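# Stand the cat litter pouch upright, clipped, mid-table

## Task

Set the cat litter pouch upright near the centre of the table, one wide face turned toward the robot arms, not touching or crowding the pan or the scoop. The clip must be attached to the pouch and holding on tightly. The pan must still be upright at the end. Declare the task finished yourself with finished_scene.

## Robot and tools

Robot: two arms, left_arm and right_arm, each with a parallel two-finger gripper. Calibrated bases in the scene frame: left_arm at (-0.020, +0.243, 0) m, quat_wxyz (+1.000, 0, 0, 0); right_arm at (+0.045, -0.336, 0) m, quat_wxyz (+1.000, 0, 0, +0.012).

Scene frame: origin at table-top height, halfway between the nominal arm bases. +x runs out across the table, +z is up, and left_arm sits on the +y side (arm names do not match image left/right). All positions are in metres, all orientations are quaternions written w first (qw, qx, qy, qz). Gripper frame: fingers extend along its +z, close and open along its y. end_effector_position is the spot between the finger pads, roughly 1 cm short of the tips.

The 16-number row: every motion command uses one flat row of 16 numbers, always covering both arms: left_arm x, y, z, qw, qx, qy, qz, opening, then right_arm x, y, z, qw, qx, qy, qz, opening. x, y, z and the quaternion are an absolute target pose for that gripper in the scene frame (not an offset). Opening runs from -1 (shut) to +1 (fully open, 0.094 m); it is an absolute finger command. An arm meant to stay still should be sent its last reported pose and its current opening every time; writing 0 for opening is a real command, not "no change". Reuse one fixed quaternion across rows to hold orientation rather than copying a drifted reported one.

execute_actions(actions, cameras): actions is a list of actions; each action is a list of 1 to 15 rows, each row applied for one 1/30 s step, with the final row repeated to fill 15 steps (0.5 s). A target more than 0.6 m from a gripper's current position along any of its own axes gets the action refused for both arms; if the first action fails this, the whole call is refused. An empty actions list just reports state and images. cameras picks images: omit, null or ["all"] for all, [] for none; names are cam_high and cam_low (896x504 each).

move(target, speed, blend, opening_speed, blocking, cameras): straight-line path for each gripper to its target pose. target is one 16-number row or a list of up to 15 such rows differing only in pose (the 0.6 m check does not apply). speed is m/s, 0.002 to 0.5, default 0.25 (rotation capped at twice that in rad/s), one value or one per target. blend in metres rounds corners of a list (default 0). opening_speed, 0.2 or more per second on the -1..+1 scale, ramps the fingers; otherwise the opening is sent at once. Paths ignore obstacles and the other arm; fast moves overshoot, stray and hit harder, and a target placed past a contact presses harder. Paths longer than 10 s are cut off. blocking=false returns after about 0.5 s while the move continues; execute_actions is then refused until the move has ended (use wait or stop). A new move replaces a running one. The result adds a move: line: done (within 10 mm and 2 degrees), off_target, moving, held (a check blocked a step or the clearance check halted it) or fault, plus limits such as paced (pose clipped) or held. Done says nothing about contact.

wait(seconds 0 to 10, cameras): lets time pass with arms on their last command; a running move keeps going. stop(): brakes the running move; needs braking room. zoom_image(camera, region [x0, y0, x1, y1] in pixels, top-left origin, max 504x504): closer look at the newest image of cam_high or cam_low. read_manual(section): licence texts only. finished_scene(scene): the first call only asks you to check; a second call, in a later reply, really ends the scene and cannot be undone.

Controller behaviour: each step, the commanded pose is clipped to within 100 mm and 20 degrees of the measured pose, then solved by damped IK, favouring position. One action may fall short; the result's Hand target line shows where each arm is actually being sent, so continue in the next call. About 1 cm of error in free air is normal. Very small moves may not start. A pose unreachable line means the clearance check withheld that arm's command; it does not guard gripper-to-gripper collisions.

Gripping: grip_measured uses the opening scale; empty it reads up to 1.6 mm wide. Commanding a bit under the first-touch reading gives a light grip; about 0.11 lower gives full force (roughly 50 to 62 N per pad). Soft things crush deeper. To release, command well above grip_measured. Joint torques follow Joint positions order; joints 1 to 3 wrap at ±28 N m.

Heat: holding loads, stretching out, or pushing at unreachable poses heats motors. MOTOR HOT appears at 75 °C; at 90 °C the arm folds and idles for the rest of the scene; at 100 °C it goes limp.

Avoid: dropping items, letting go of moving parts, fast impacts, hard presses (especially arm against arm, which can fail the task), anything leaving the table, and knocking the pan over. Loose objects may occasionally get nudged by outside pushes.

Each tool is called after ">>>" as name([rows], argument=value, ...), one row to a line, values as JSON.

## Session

Scene 1 done. Now scene 2: get the state.

>>> execute_actions(actions=[])

>>> zoom_image(camera="cam_high", region=[220, 100, 700, 370])

>>> zoom_image(camera="cam_low", region=[200, 80, 680, 350])

Scene clock: 0.00 s.
left_arm: end_effector_position=(+0.1519, +0.5698, +0.2659) grip_measured=+1.000 end_effector_quat_wxyz=(+0.338, -0.338, +0.681, +0.554) | right_arm: end_effector_position=(+0.6353, -0.0179, +0.2438) grip_measured=+1.000 end_effector_quat_wxyz=(+0.546, -0.363, +0.743, -0.134)
Joint positions: left_arm=[0.766 1.104 0.682 0.213 -0.708 0.426 0.094] | right_arm=[0.557 2.307 2.156 -0.25 0.34 -0.554 0.094]
Joint velocities: left_arm=[-0.007 0.002 0.002 0.022 0.007 -0.037 0] | right_arm=[-0.002 -0.002 -0.007 -0.066 -0.007 -0.051 0]
Joint torques (N m): no reading
Motor temperatures (°C): left_arm=[29 30 33 29 28 30 28] | right_arm=[27 32 31 28 26 27 28]
Heat: left arm: 33 °C; right arm: 32 °C.
Hand target: left_arm +0.1513, +0.5695, +0.2713; +0.343, -0.341, +0.676, +0.555 | right_arm +0.6347, -0.0183, +0.2517; +0.552, -0.358, +0.742, -0.131
Tool commands: left_gripper/opening=+1.0 right_gripper/opening=+1.0

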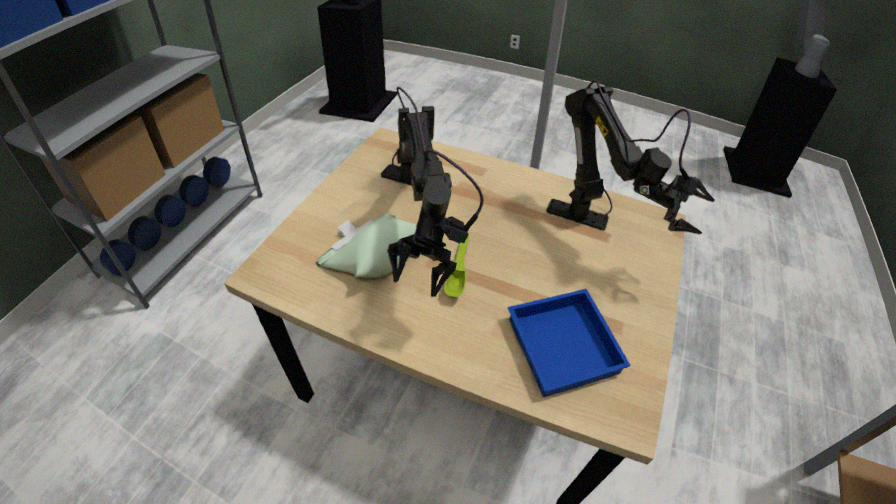

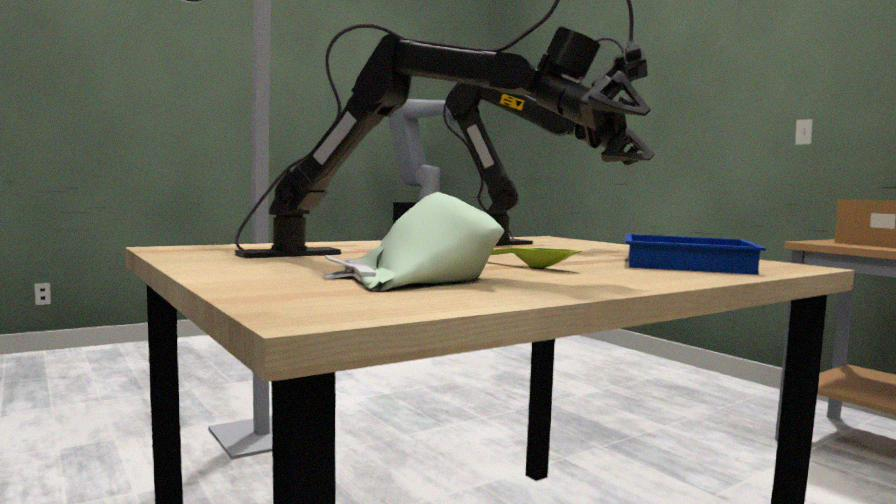

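Scaled by 1.050.

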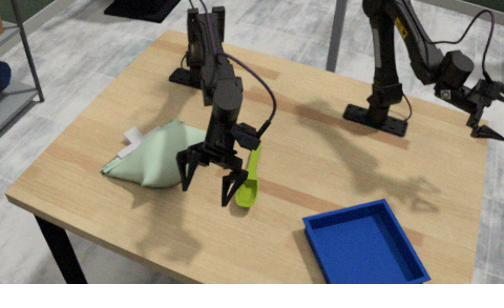

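Scaled by 1.050.

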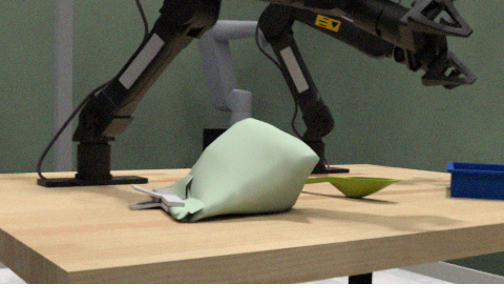

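>>> zoom_image(camera="cam_high", region=[300, 190, 480, 310])

>>> zoom_image(camera="cam_low", region=[310, 180, 520, 300])

Scaled by 2.800.

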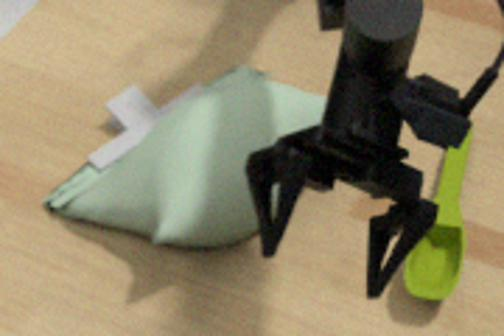

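Scaled by 2.400.

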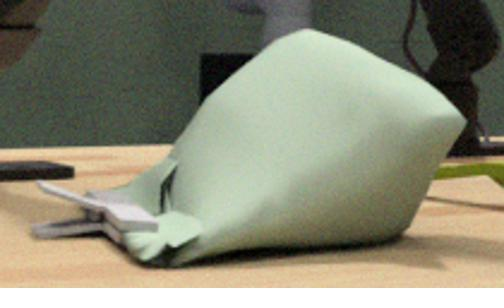

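>>> zoom_image(camera="cam_low", region=[315, 235, 415, 300])

>>> zoom_image(camera="cam_high", region=[305, 200, 405, 290])

Scaled by 5.040.

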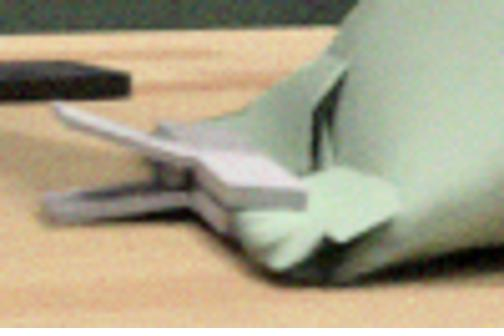

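Scaled by 5.040.

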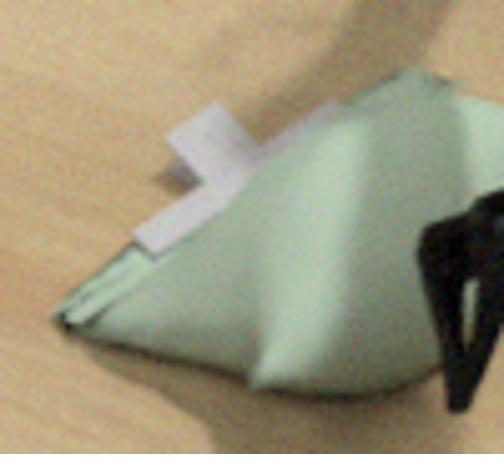

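>>> move(target=[0.33, 0.28, 0.22, 0.2578, -0.0842, 0.9622, 0.0226, 1.0, 0.43, -0.46, 0.27, 0.3391, 0.1226, 0.9316, -0.0446, 1.0], speed=0.35)

>>> zoom_image(camera="cam_high", region=[300, 180, 500, 310])

>>> zoom_image(camera="cam_low", region=[310, 180, 600, 310])

Scene clock: 10.80 s.
left_arm: end_effector_position=(+0.3196, +0.2775, +0.2153) grip_measured=+1.000 end_effector_quat_wxyz=(+0.242, -0.093, +0.965, +0.030) | right_arm: end_effector_position=(+0.4247, -0.4600, +0.2607) grip_measured=+1.000 end_effector_quat_wxyz=(+0.336, +0.129, +0.932, -0.050)
Joint positions: left_arm=[0.06 1.414 1.394 -1.064 -0.075 -0.114 0.094] | right_arm=[-0.356 1.49 1.532 -0.92 -0.031 -0.046 0.094]
Joint velocities: left_arm=[-0.002 -0.002 0.022 -0.051 0.007 0.007 0] | right_arm=[-0.022 -0.007 -0.002 0.051 -0.007 -0.081 0]
Joint torques (N m): left_arm=[-0.28 -4.07 9.18 1.2 0.01 -0.05] | right_arm=[-0.36 -5.96 9.02 1.18 -0.16 -0.06]
Motor temperatures (°C): left_arm=[29 30 36 31 28 30 28] | right_arm=[27 41 33 31 26 27 28]
Heat: left arm: 36 °C; right arm: 41 °C.
Hand target: left_arm +0.3221, +0.2753, +0.2215; +0.246, -0.094, +0.964, +0.026 | right_arm +0.4264, -0.4594, +0.2704; +0.344, +0.124, +0.929, -0.048
Off the commanded pose: left_arm 0.012 m, 2 deg | right_arm 0.011 m, 1 deg.
move: off_target (left_arm, right_arm)

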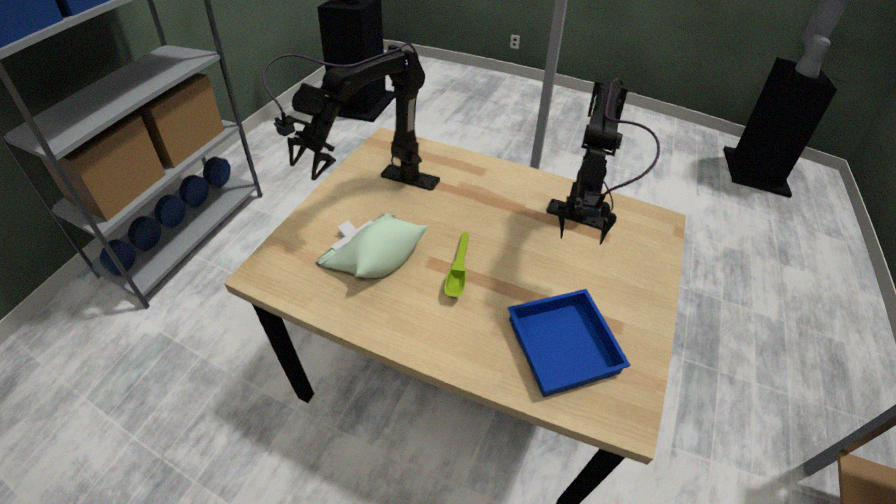

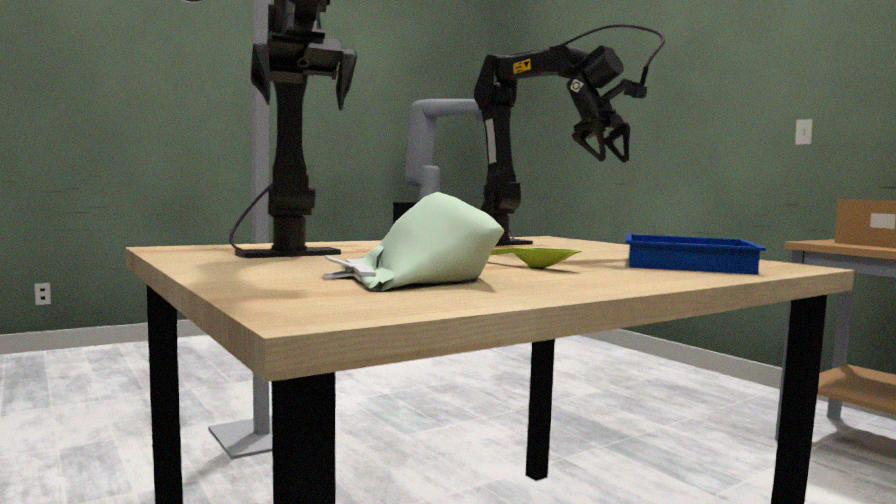

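Scaled by 2.520.

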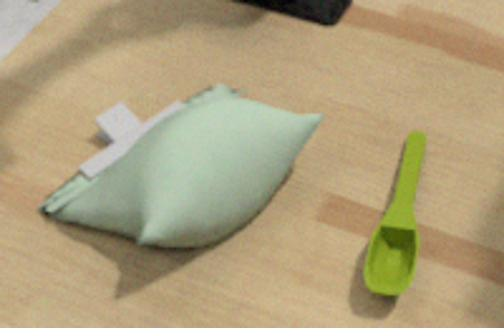

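Scaled by 1.738.

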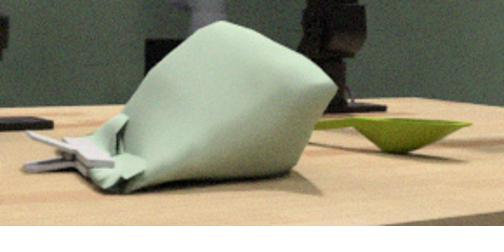

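>>> move(target=[0.355, -0.023, 0.12, 0.0, -0.1279, 0.9918, 0.0, 0.5, 0.45, -0.465, 0.13, 0.1762, 0.2932, 0.8055, 0.484, -0.15], speed=0.3)

>>> zoom_image(camera="cam_high", region=[300, 180, 500, 310])

>>> zoom_image(camera="cam_low", region=[310, 180, 600, 310])

Scene clock: 18.40 s.
left_arm: end_effector_position=(+0.3482, -0.0202, +0.1216) grip_measured=+0.501 end_effector_quat_wxyz=(+0.011, -0.128, +0.992, +0.003) | right_arm: end_effector_position=(+0.4448, -0.4635, +0.1253) grip_measured=-0.148 end_effector_quat_wxyz=(+0.170, +0.304, +0.808, +0.476)
Joint positions: left_arm=[-0.63 2.349 2.363 -1.574 -0.019 -0.887 0.071] | right_arm=[-0.714 2.059 1.543 -1.033 -1.059 0.04 0.04]
Joint velocities: left_arm=[-0.012 -0.012 -0.012 -0.022 0.007 -0.022 0.001] | right_arm=[-0.007 0.002 0.032 -0.007 -0.051 0.066 0]
Joint torques (N m): left_arm=[0.17 -10.59 7.87 0.32 -0.04 -0.04] | right_arm=[-0.83 -8.88 8.02 0.13 -0.85 -0.25]
Motor temperatures (°C): left_arm=[29 32 38 31 28 30 28] | right_arm=[27 40 34 31 26 27 28]
Heat: left arm: 38 °C; right arm: 40 °C.
Hand target: left_arm +0.3497, -0.0201, +0.1205; +0.008, -0.132, +0.991, +0.004 | right_arm +0.4490, -0.4682, +0.1296; +0.180, +0.297, +0.805, +0.481
Off the commanded pose: left_arm 0.008 m, 1 deg | right_arm 0.007 m, 2 deg.
joint sent to its limit (left arm) — joint 4 (wrist pitch), lower limit. The joint targets are off in position, not in orientation.
move: done

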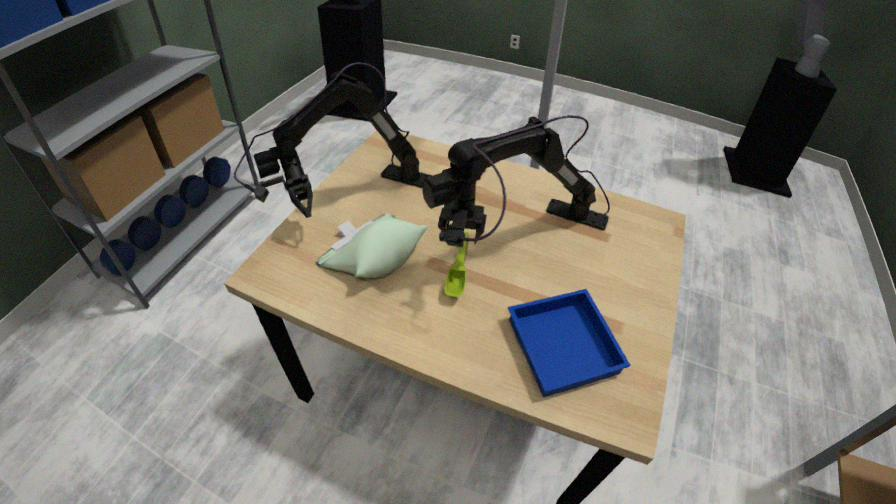

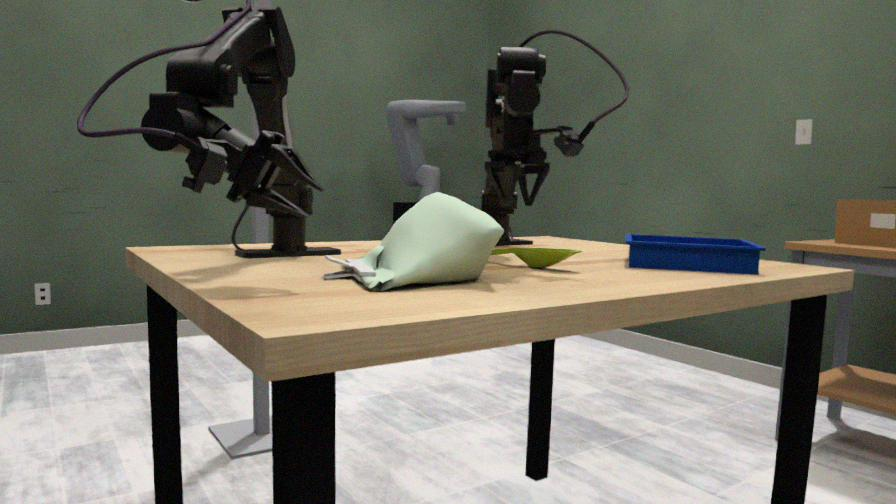

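Scaled by 2.520.

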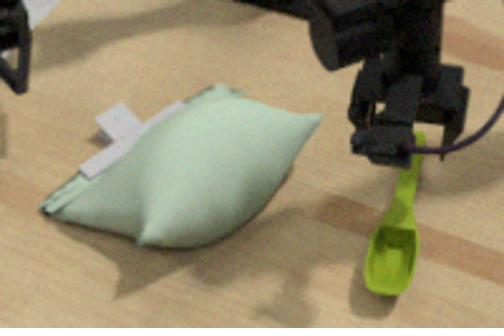

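Scaled by 1.738.

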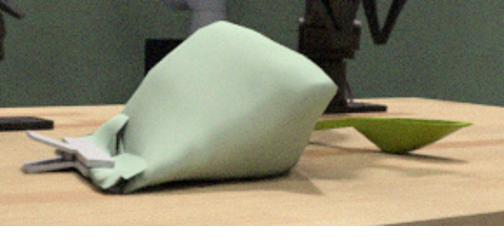

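>>> move(target=[0.355, -0.026, 0.018, 0.0, -0.1279, 0.9918, 0.0, 0.5, 0.452, -0.463, 0.06, 0.1762, 0.2932, 0.8055, 0.484, -0.15], speed=0.15)

>>> zoom_image(camera="cam_high", region=[300, 180, 500, 310])

>>> zoom_image(camera="cam_low", region=[310, 180, 600, 310])

Scene clock: 20.13 s.
left_arm: end_effector_position=(+0.3531, -0.0276, +0.0283) grip_measured=+0.501 end_effector_quat_wxyz=(+0.005, -0.127, +0.992, -0.004) | right_arm: end_effector_position=(+0.4514, -0.4685, +0.0653) grip_measured=-0.148 end_effector_quat_wxyz=(+0.177, +0.298, +0.809, +0.474)
Joint positions: left_arm=[-0.63 2.356 2.003 -1.204 -0.001 -0.885 0.071] | right_arm=[-0.714 2.165 1.451 -0.82 -1.062 0.037 0.04]
Joint velocities: left_arm=[0.002 0.007 0.002 0.037 0.022 -0.022 0] | right_arm=[-0.002 -0.002 0.002 0.037 0.022 0.037 0]
Joint torques (N m): left_arm=[0.29 -10.61 5.61 0.6 0 0.05] | right_arm=[0.57 -9.33 4.16 0.33 -0.88 -0.12]
Motor temperatures (°C): left_arm=[29 33 37 31 28 30 28] | right_arm=[27 40 34 31 26 27 28]
Heat: left arm: 37 °C; right arm: 40 °C.
Hand target: left_arm +0.3539, -0.0253, +0.0181; +0.000, -0.128, +0.992, +0.000 | right_arm +0.4519, -0.4632, +0.0598; +0.176, +0.293, +0.806, +0.484
Off the commanded pose: left_arm 0.011 m, 1 deg | right_arm 0.008 m, 1 deg.
move: off_target (left_arm)

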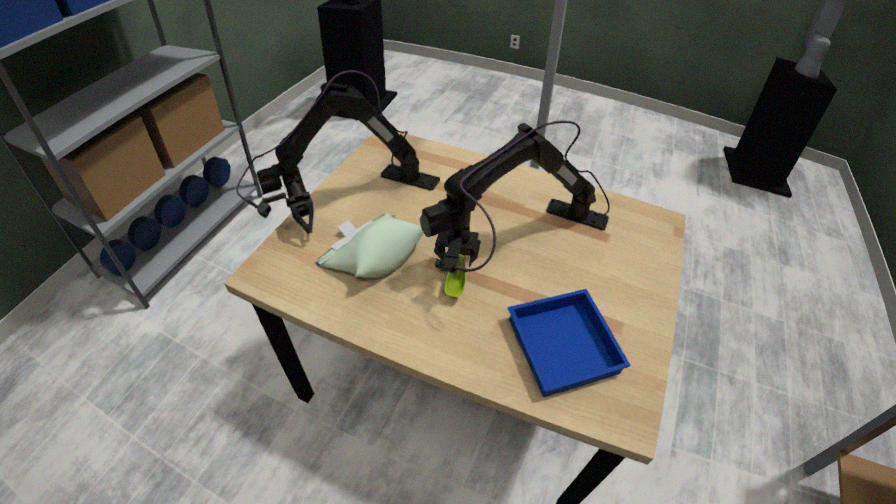

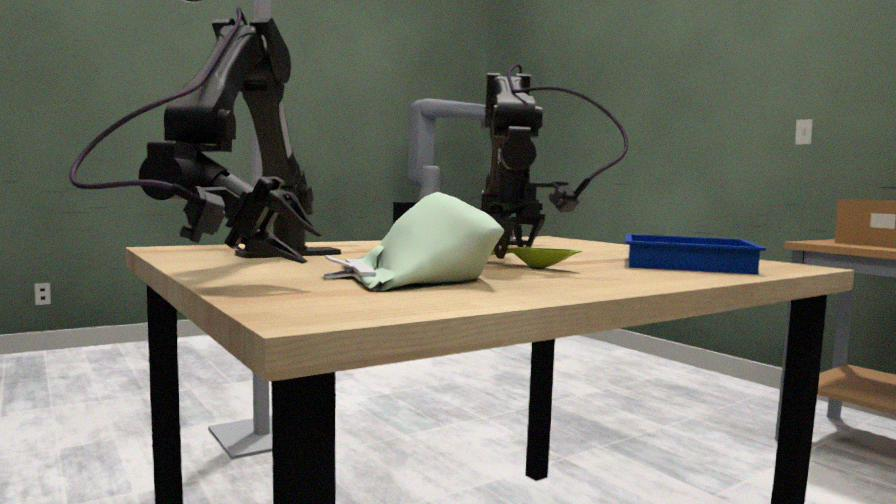

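Scaled by 2.520.

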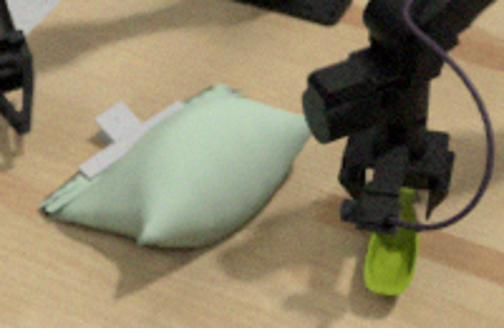

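Scaled by 1.738.

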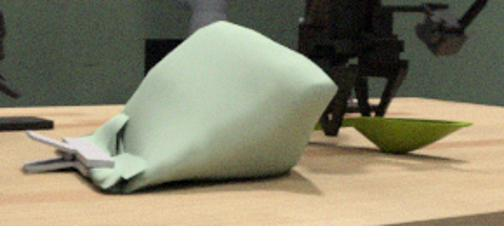

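>>> move(target=[0.355, -0.025, 0.006, 0.0, -0.1279, 0.9918, 0.0, 0.5, 0.4519, -0.4632, 0.0598, 0.1762, 0.2932, 0.8055, 0.484, -0.15], speed=0.08, cameras=["cam_low"])

>>> zoom_image(camera="cam_low", region=[440, 180, 620, 300])

Scene clock: 21.30 s.
left_arm: end_effector_position=(+0.3544, -0.0286, +0.0189) grip_measured=+0.501 end_effector_quat_wxyz=(+0.008, -0.127, +0.992, -0.006) | right_arm: end_effector_position=(+0.4515, -0.4686, +0.0653) grip_measured=-0.148 end_effector_quat_wxyz=(+0.178, +0.298, +0.809, +0.474)
Joint positions: left_arm=[-0.63 2.362 1.975 -1.164 -0.001 -0.884 0.071] | right_arm=[-0.714 2.165 1.451 -0.819 -1.062 0.037 0.04]
Joint velocities: left_arm=[-0.027 0.002 -0.007 0.066 -0.037 0.066 0] | right_arm=[-0.017 0.012 0.027 0.022 -0.022 0.022 0]
Joint torques (N m): left_arm=[0.59 -10.11 5.29 0.61 -0.02 0.06] | right_arm=[0.61 -9.37 4.11 0.36 -0.8 -0.14]
Motor temperatures (°C): left_arm=[29 33 37 31 28 30 28] | right_arm=[27 40 34 31 26 27 28]
Heat: left arm: 37 °C; right arm: 40 °C.
Hand target: left_arm +0.3545, -0.0247, +0.0063; +0.000, -0.128, +0.992, +0.000 | right_arm +0.4518, -0.4632, +0.0599; +0.176, +0.293, +0.805, +0.484
Off the commanded pose: left_arm 0.013 m, 1 deg | right_arm 0.008 m, 1 deg.
move: off_target (left_arm)
Images, in order (width x height): cam_low 896x504.

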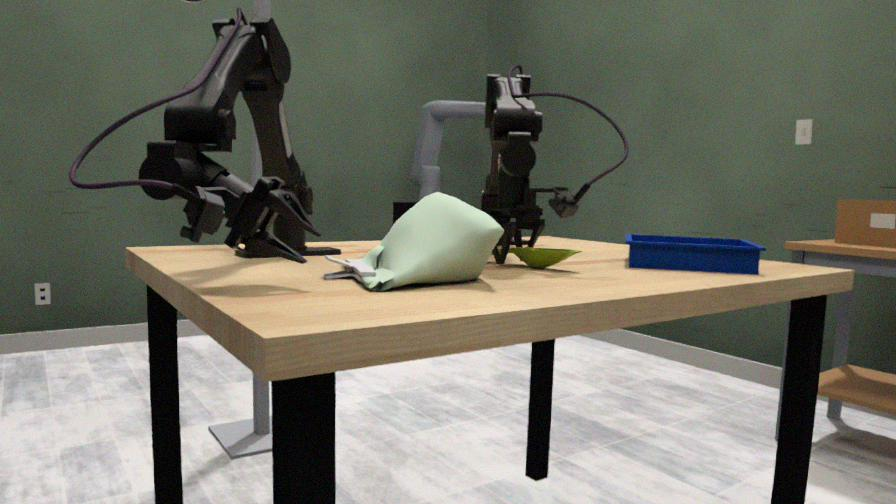

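Scaled by 2.800.

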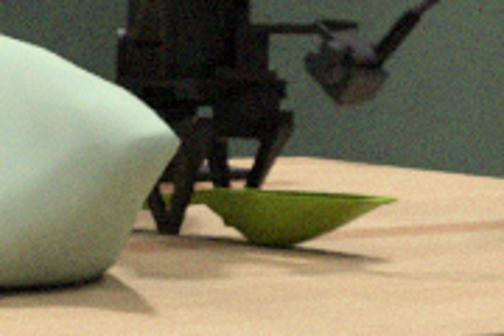

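>>> move(target=[0.355, -0.025, 0.008, 0.0, -0.1279, 0.9918, 0.0, -0.85, 0.4519, -0.4632, 0.0598, 0.1762, 0.2932, 0.8055, 0.484, -0.15], speed=0.08, opening_speed=1.2, cameras=["cam_low"])

>>> zoom_image(camera="cam_low", region=[440, 180, 620, 300])

Scene clock: 22.77 s.
left_arm: end_effector_position=(+0.3544, -0.0288, +0.0189) grip_measured=-0.571 end_effector_quat_wxyz=(+0.007, -0.127, +0.992, -0.007) | right_arm: end_effector_position=(+0.4516, -0.4687, +0.0653) grip_measured=-0.148 end_effector_quat_wxyz=(+0.178, +0.298, +0.809, +0.474)
Joint positions: left_arm=[-0.63 2.362 1.975 -1.163 0 -0.883 0.02] | right_arm=[-0.714 2.165 1.451 -0.819 -1.062 0.037 0.04]
Joint velocities: left_arm=[0.002 -0.007 0.007 -0.037 -0.022 0.007 -0.001] | right_arm=[0.002 -0.007 -0.017 0.022 -0.022 -0.037 0.001]
Joint torques (N m): left_arm=[0.49 -10.45 5.91 0.55 0.02 0.06] | right_arm=[0.57 -9.31 4.27 0.36 -0.85 -0.12]
Motor temperatures (°C): left_arm=[29 34 37 31 28 30 28] | right_arm=[27 40 34 30 26 27 28]
Heat: left arm: 37 °C; right arm: 40 °C.
Hand target: left_arm +0.3547, -0.0249, +0.0083; +0.000, -0.128, +0.992, +0.000 | right_arm +0.4518, -0.4632, +0.0599; +0.176, +0.293, +0.805, +0.484
Off the commanded pose: left_arm 0.012 m, 1 deg | right_arm 0.008 m, 1 deg.
move: off_target (left_arm)
Images, in order (width x height): cam_low 896x504.

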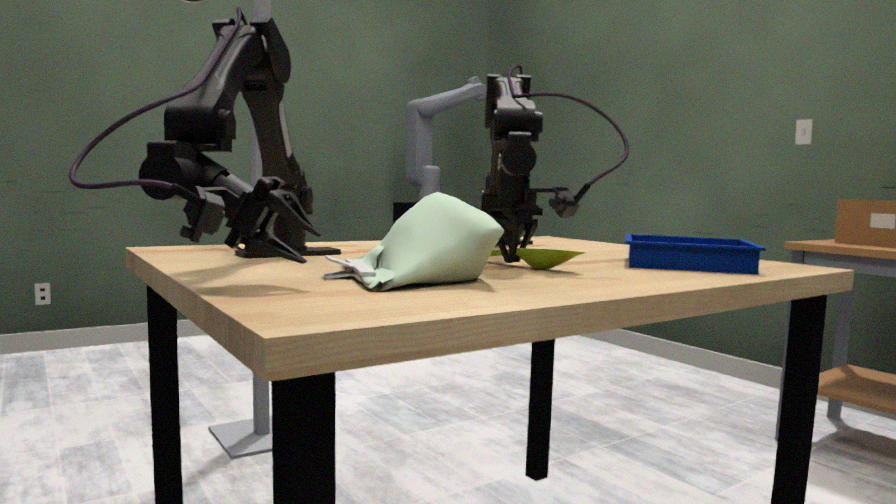

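Scaled by 2.800.

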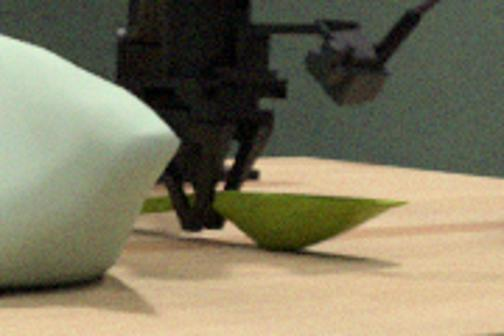

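>>> move([
  [0.353, -0.025, 0.10, 0.0, -0.1279, 0.9918, 0.0, -0.85, 0.4519, -0.4632, 0.0598, 0.1762, 0.2932, 0.8055, 0.484, -0.15],
  [0.27, 0.06, 0.125, 0.0, -0.1279, 0.9918, 0.0, -0.85, 0.4519, -0.4632, 0.0598, 0.1762, 0.2932, 0.8055, 0.484, -0.15],
  [0.19, 0.30, 0.125, 0.0, -0.1279, 0.9918, 0.0, -0.85, 0.47, -0.43, 0.045, 0.1762, 0.2932, 0.8055, 0.484, -0.15],
  [0.13, 0.44, 0.11, 0.0, -0.1279, 0.9918, 0.0, -0.85, 0.492, -0.406, 0.03, 0.1762, 0.2932, 0.8055, 0.484, -0.15],
], speed=0.25, blend=0.03)

>>> zoom_image(camera="cam_high", region=[290, 200, 430, 300])

>>> zoom_image(camera="cam_low", region=[310, 200, 470, 310])

Scene clock: 26.97 s.
left_arm: end_effector_position=(+0.1316, +0.4289, +0.1078) grip_measured=-0.571 end_effector_quat_wxyz=(-0.005, -0.129, +0.991, -0.025) | right_arm: end_effector_position=(+0.4956, -0.4100, +0.0431) grip_measured=-0.148 end_effector_quat_wxyz=(+0.184, +0.290, +0.805, +0.483)
Joint positions: left_arm=[0.906 1.494 1.151 -1.269 0.028 0.647 0.02] | right_arm=[-0.535 2.165 1.31 -0.358 -1.051 0.389 0.04]
Joint velocities: left_arm=[-0.012 -0.017 0.007 0.007 -0.022 -0.022 -0.001] | right_arm=[-0.002 0.007 0.017 0.037 0.037 0.095 -0.001]
Joint torques (N m): left_arm=[0.32 -4.14 8.24 0.48 0.21 0.07] | right_arm=[0.36 -8.8 4.16 0.81 -0.56 -0.08]
Motor temperatures (°C): left_arm=[29 35 37 31 28 30 28] | right_arm=[27 40 34 30 26 27 28]
Heat: left arm: 37 °C; right arm: 40 °C.
Hand target: left_arm +0.1390, +0.4358, +0.1126; +0.011, -0.128, +0.992, -0.019 | right_arm +0.4923, -0.4056, +0.0307; +0.174, +0.292, +0.806, +0.485
Off the commanded pose: left_arm 0.011 m, 3 deg | right_arm 0.014 m, 1 deg.
move: off_target (left_arm, right_arm)

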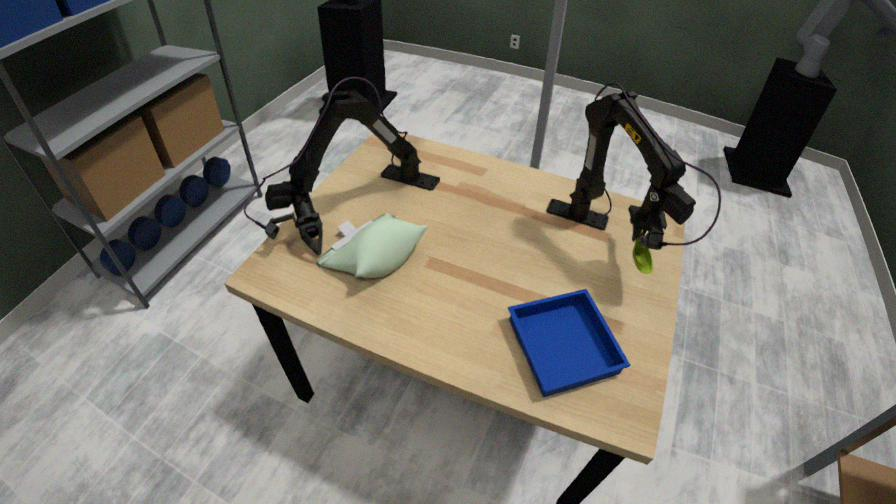

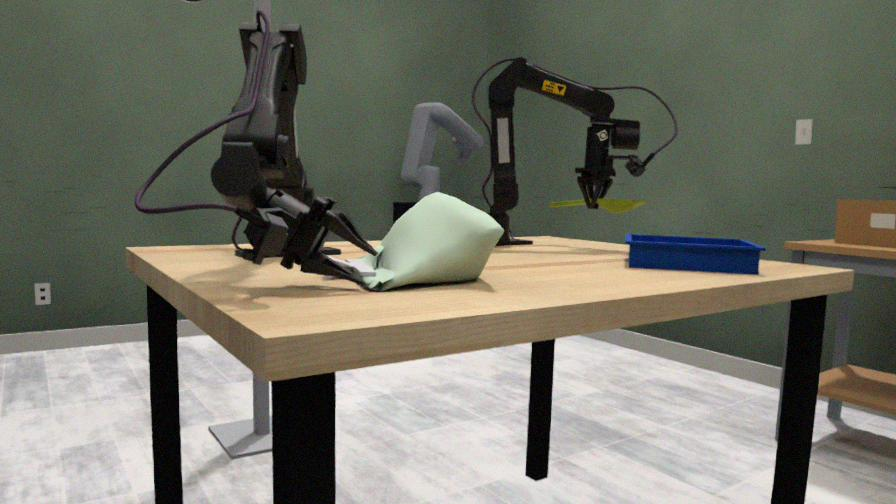

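Scaled by 3.600.

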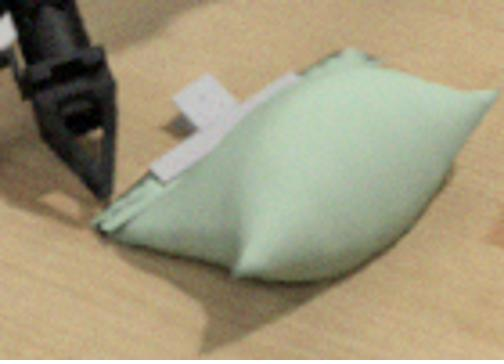

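Scaled by 3.150.

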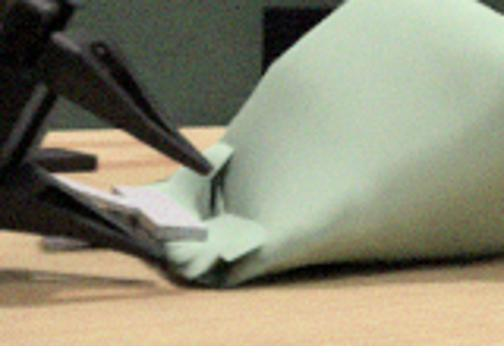

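>>> move(target=[0.132, 0.435, 0.014, 0.0, -0.1279, 0.9918, 0.0, -0.85, 0.492, -0.406, 0.016, 0.1762, 0.2932, 0.8055, 0.484, -0.15], speed=0.12)

>>> zoom_image(camera="cam_high", region=[290, 200, 430, 300])

>>> zoom_image(camera="cam_low", region=[310, 200, 470, 310])

Scene clock: 30.27 s.
left_arm: end_effector_position=(+0.1307, +0.4354, +0.0183) grip_measured=-0.571 end_effector_quat_wxyz=(+0.003, -0.129, +0.992, +0.001) | right_arm: end_effector_position=(+0.4975, -0.4105, +0.0338) grip_measured=-0.148 end_effector_quat_wxyz=(+0.192, +0.286, +0.804, +0.485)
Joint positions: left_arm=[0.906 1.569 0.852 -0.848 0.002 0.647 0.02] | right_arm=[-0.535 2.187 1.292 -0.294 -1.056 0.397 0.04]
Joint velocities: left_arm=[-0.007 0.022 -0.012 0.037 0.007 0.022 -0.001] | right_arm=[0.002 0.002 0.012 -0.022 -0.022 0.022 -0.001]
Joint torques (N m): left_arm=[-0.57 -4.21 4.81 0.61 -0.01 -0.04] | right_arm=[0.36 -8.42 3.7 0.81 -0.5 -0.07]
Motor temperatures (°C): left_arm=[29 34 37 31 28 30 29] | right_arm=[27 40 33 30 27 27 28]
Heat: left arm: 37 °C; right arm: 40 °C.
Hand target: left_arm +0.1313, +0.4342, +0.0139; +0.000, -0.128, +0.992, +0.000 | right_arm +0.4917, -0.4059, +0.0164; +0.176, +0.293, +0.806, +0.484
Off the commanded pose: left_arm 0.005 m, 0 deg | right_arm 0.019 m, 2 deg.
move: off_target (right_arm)

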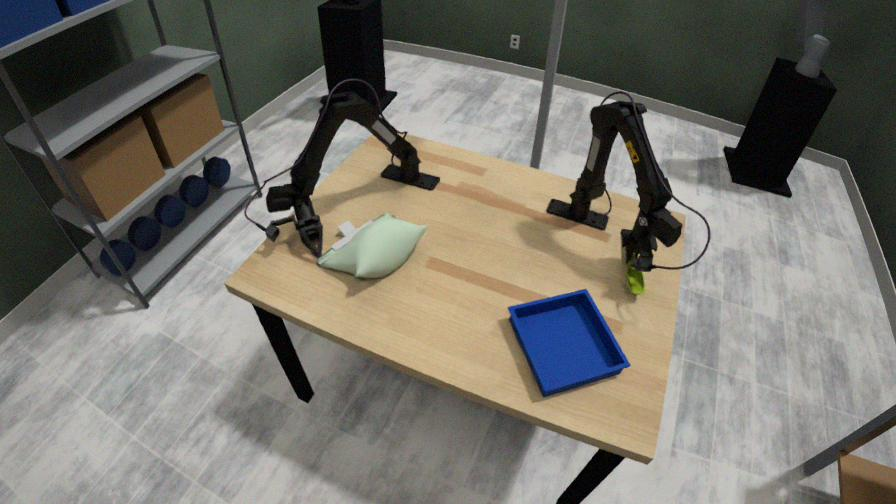

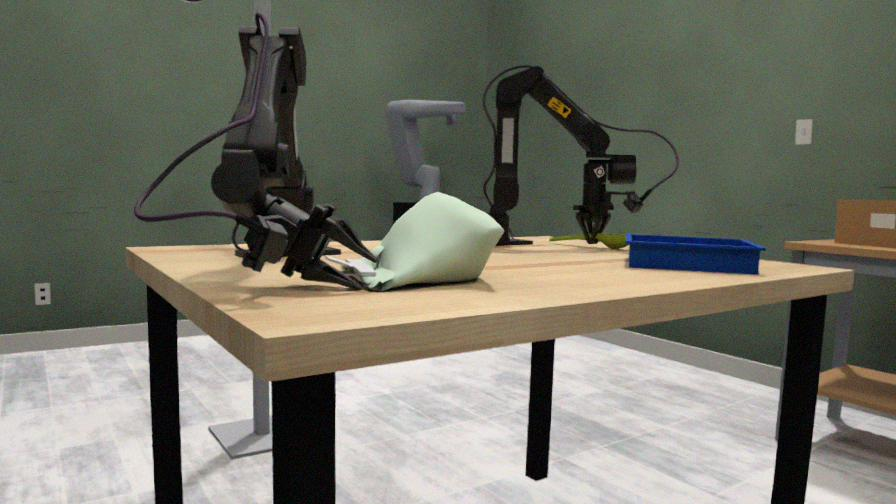

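Scaled by 3.600.

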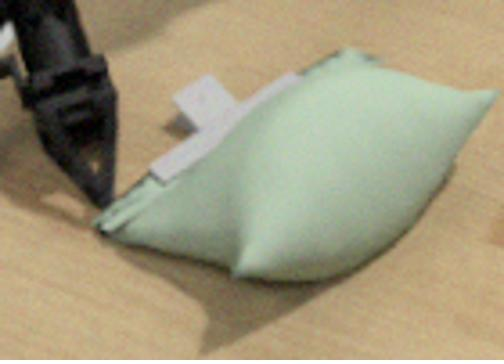

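Scaled by 3.150.

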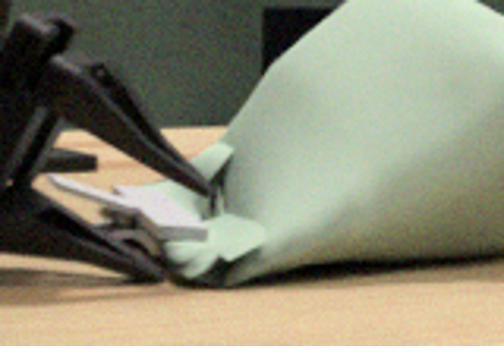

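>>> move(target=[0.1313, 0.4342, 0.0139, 0.0, -0.1279, 0.9918, 0.0, 0.0, 0.510, -0.3725, 0.018, 0.1762, 0.2932, 0.8055, 0.484, -0.15], speed=0.04, opening_speed=1.0)

>>> zoom_image(camera="cam_high", region=[290, 200, 430, 300])

>>> zoom_image(camera="cam_low", region=[310, 200, 470, 310])

Scene clock: 32.30 s.
left_arm: end_effector_position=(+0.1309, +0.4356, +0.0183) grip_measured=-0.001 end_effector_quat_wxyz=(+0.003, -0.129, +0.992, +0.001) | right_arm: end_effector_position=(+0.5158, -0.3815, +0.0340) grip_measured=-0.148 end_effector_quat_wxyz=(+0.192, +0.286, +0.799, +0.493)
Joint positions: left_arm=[0.906 1.569 0.852 -0.847 0.002 0.647 0.047] | right_arm=[-0.453 2.187 1.256 -0.118 -1.038 0.561 0.04]
Joint velocities: left_arm=[-0.002 0.002 -0.002 -0.051 -0.037 -0.051 0] | right_arm=[0.007 0.002 0.002 -0.007 -0.007 0.037 0.001]
Joint torques (N m): left_arm=[-0.53 -4.15 5.08 0.58 -0.02 -0.05] | right_arm=[1.99 -9.44 3.62 0.88 -0.25 0]
Motor temperatures (°C): left_arm=[29 33 37 31 28 30 29] | right_arm=[27 41 33 30 26 27 28]
Heat: left arm: 37 °C; right arm: 41 °C.
Hand target: left_arm +0.1312, +0.4341, +0.0140; +0.000, -0.128, +0.992, +0.000 | right_arm +0.5100, -0.3722, +0.0184; +0.175, +0.293, +0.806, +0.484
Off the commanded pose: left_arm 0.005 m, 0 deg | right_arm 0.019 m, 2 deg.
move: off_target (right_arm)

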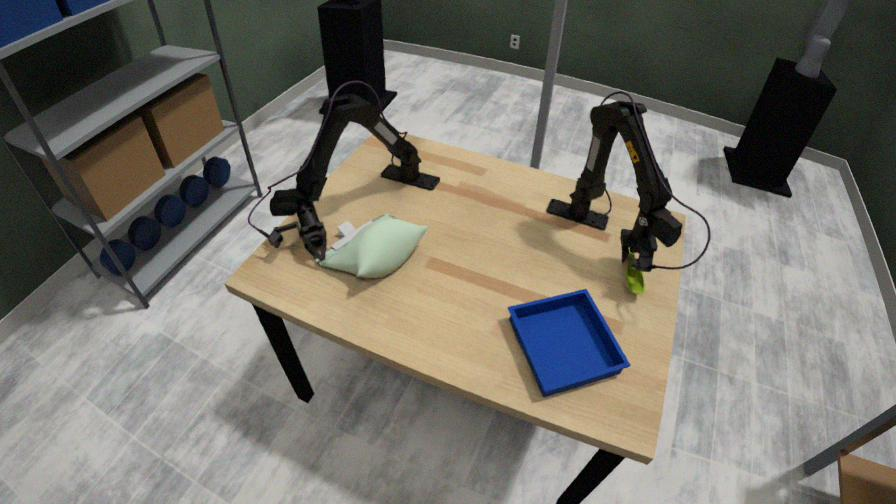

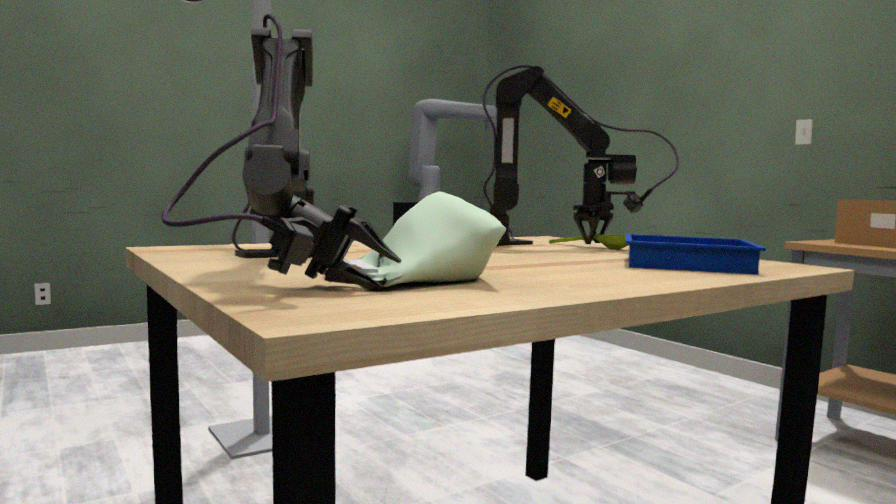

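Scaled by 3.600.

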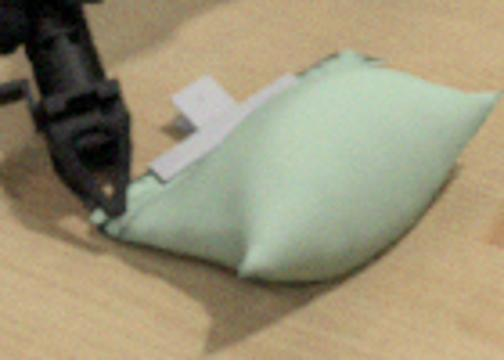

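Scaled by 3.150.

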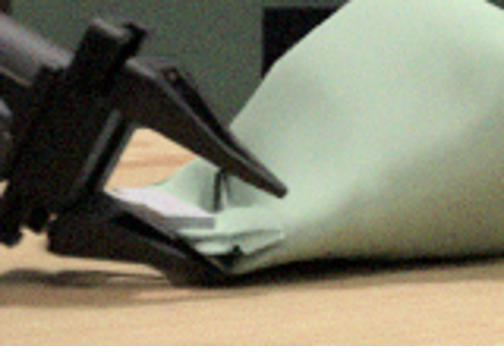

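>>> move(target=[0.1313, 0.434, 0.12, 0.0, -0.1279, 0.9918, 0.0, 0.0, 0.5110, -0.3735, 0.020, 0.1762, 0.2932, 0.8055, 0.484, -1.0], speed=0.1, opening_speed=0.6)

>>> zoom_image(camera="cam_high", region=[290, 200, 430, 300])

>>> zoom_image(camera="cam_low", region=[310, 200, 470, 310])

Scene clock: 34.40 s.
left_arm: end_effector_position=(+0.1291, +0.4334, +0.1104) grip_measured=-0.001 end_effector_quat_wxyz=(-0.009, -0.129, +0.992, -0.010) | right_arm: end_effector_position=(+0.5144, -0.3849, +0.0255) grip_measured=-0.981 end_effector_quat_wxyz=(+0.190, +0.299, +0.806, +0.474)
Joint positions: left_arm=[0.906 1.487 1.156 -1.267 0.002 0.647 0.047] | right_arm=[-0.452 2.187 1.249 -0.123 -0.991 0.563 0.001]
Joint velocities: left_arm=[0.002 0.002 0.002 0.007 -0.007 0.022 0] | right_arm=[0.002 -0.002 -0.012 -0.022 -0.037 -0.022 -0.002]
Joint torques (N m): left_arm=[-0.34 -6.08 8.24 0.31 -0.03 -0.04] | right_arm=[1.55 -9.48 4.49 0.9 -0.73 0]
Motor temperatures (°C): left_arm=[29 33 37 31 28 30 29] | right_arm=[27 41 33 30 27 27 28]
Heat: left arm: 37 °C; right arm: 41 °C.
Hand target: left_arm +0.1319, +0.4348, +0.1198; +0.000, -0.128, +0.992, +0.000 | right_arm +0.5111, -0.3736, +0.0200; +0.176, +0.294, +0.805, +0.484
Off the commanded pose: left_arm 0.010 m, 2 deg | right_arm 0.013 m, 2 deg.
move: off_target (right_arm)

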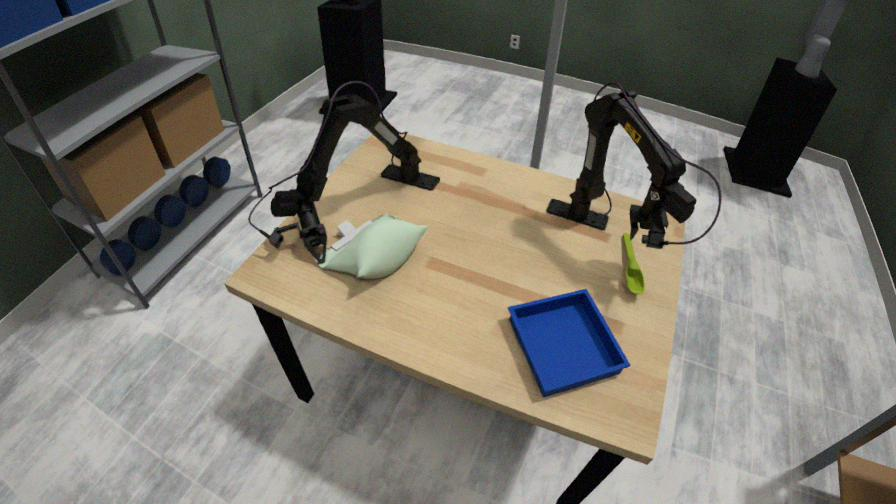

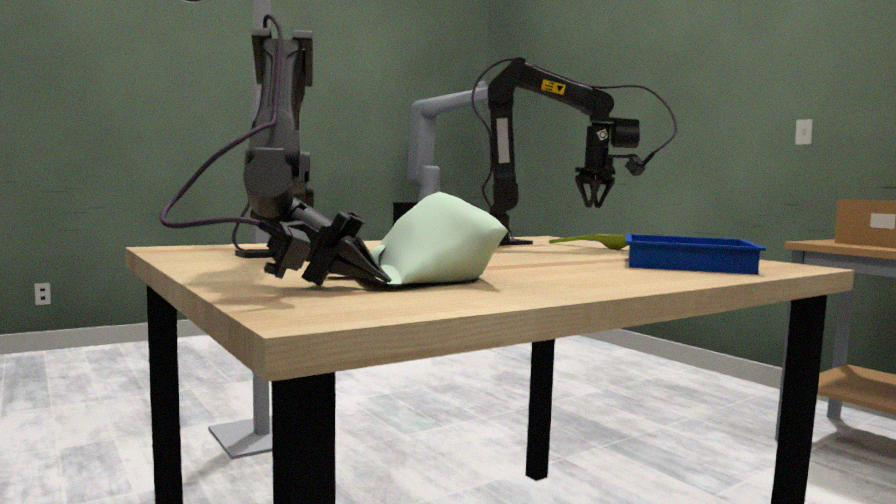

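Scaled by 3.600.

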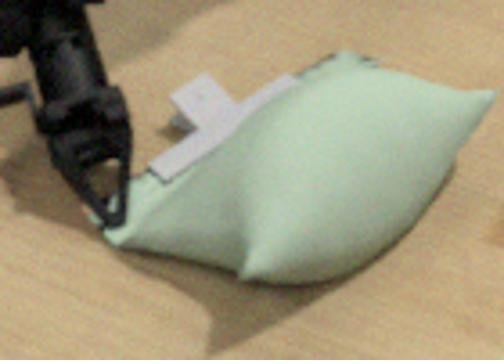

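Scaled by 3.150.

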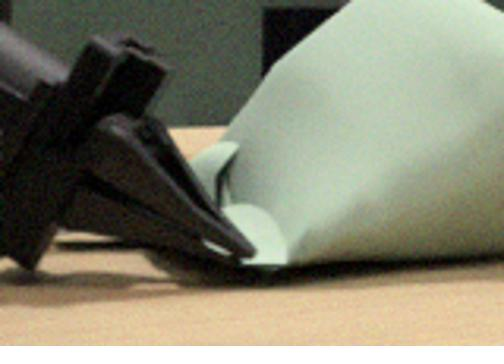

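>>> move([
  [0.1319, 0.4348, 0.1198, 0.0, -0.1279, 0.9918, 0.0, 0.0, 0.508, -0.378, 0.050, 0.1762, 0.2932, 0.8055, 0.484, -1.0],
  [0.1319, 0.4348, 0.1198, 0.0, -0.1279, 0.9918, 0.0, 0.0, 0.453, -0.402, 0.052, 0.2378, 0.3958, 0.7603, 0.4569, -1.0],
], speed=0.08, blend=0.01)

>>> zoom_image(camera="cam_high", region=[290, 180, 470, 300])

>>> zoom_image(camera="cam_low", region=[310, 180, 530, 310])

Scene clock: 38.00 s.
left_arm: end_effector_position=(+0.1290, +0.4333, +0.1104) grip_measured=-0.001 end_effector_quat_wxyz=(-0.009, -0.129, +0.992, -0.011) | right_arm: end_effector_position=(+0.4544, -0.4012, +0.0375) grip_measured=-0.982 end_effector_quat_wxyz=(+0.227, +0.403, +0.767, +0.445)
Joint positions: left_arm=[0.906 1.487 1.156 -1.268 0.002 0.647 0.047] | right_arm=[-0.525 1.912 0.852 0.137 -0.89 0.785 0.001]
Joint velocities: left_arm=[0.007 -0.007 -0.002 0.022 -0.007 0.037 0] | right_arm=[-0.002 0.002 -0.017 -0.051 0.037 -0.007 -0.001]
Joint torques (N m): left_arm=[-0.38 -6.32 7.92 0.31 -0.05 -0.06] | right_arm=[-0.95 -10.88 4.01 1.14 -0.76 0.06]
Motor temperatures (°C): left_arm=[29 33 38 30 28 30 28] | right_arm=[27 42 33 30 27 27 28]
Heat: left arm: 38 °C; right arm: 42 °C.
Hand target: left_arm +0.1319, +0.4348, +0.1195; +0.000, -0.128, +0.992, +0.000 | right_arm +0.4530, -0.4010, +0.0518; +0.237, +0.394, +0.762, +0.456
Off the commanded pose: left_arm 0.010 m, 2 deg | right_arm 0.015 m, 2 deg.
move: off_target (right_arm)

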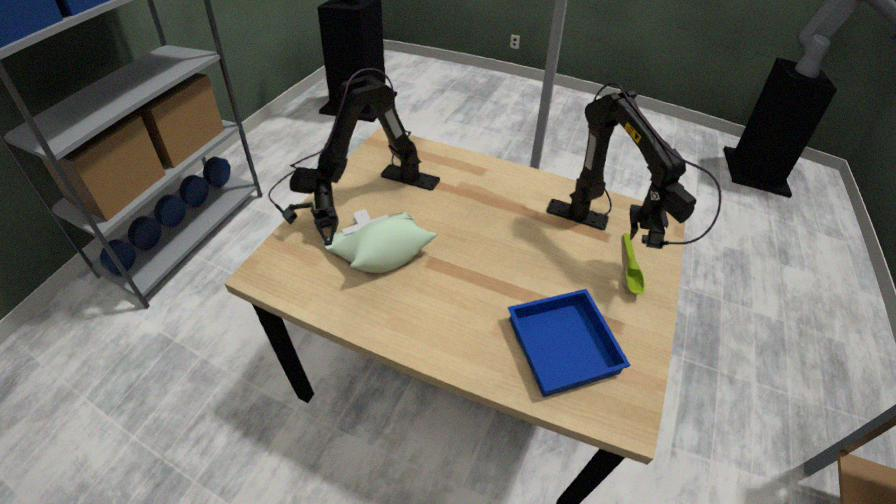

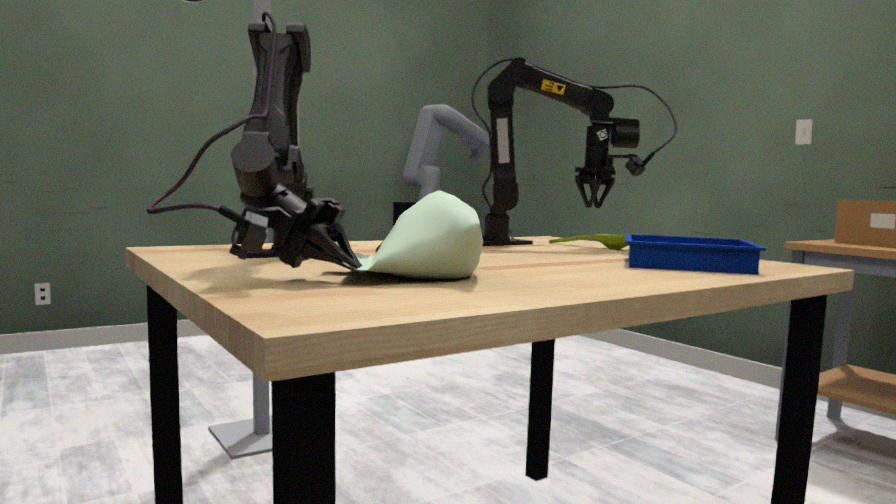

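Scaled by 2.800.

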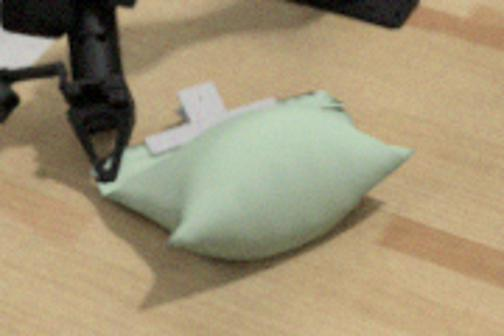

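Scaled by 2.291.

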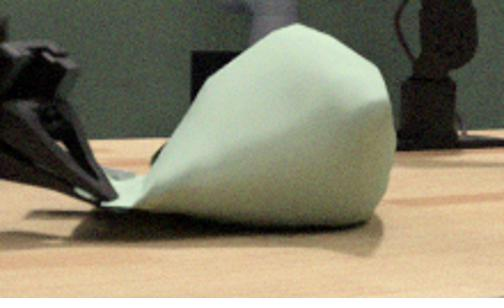

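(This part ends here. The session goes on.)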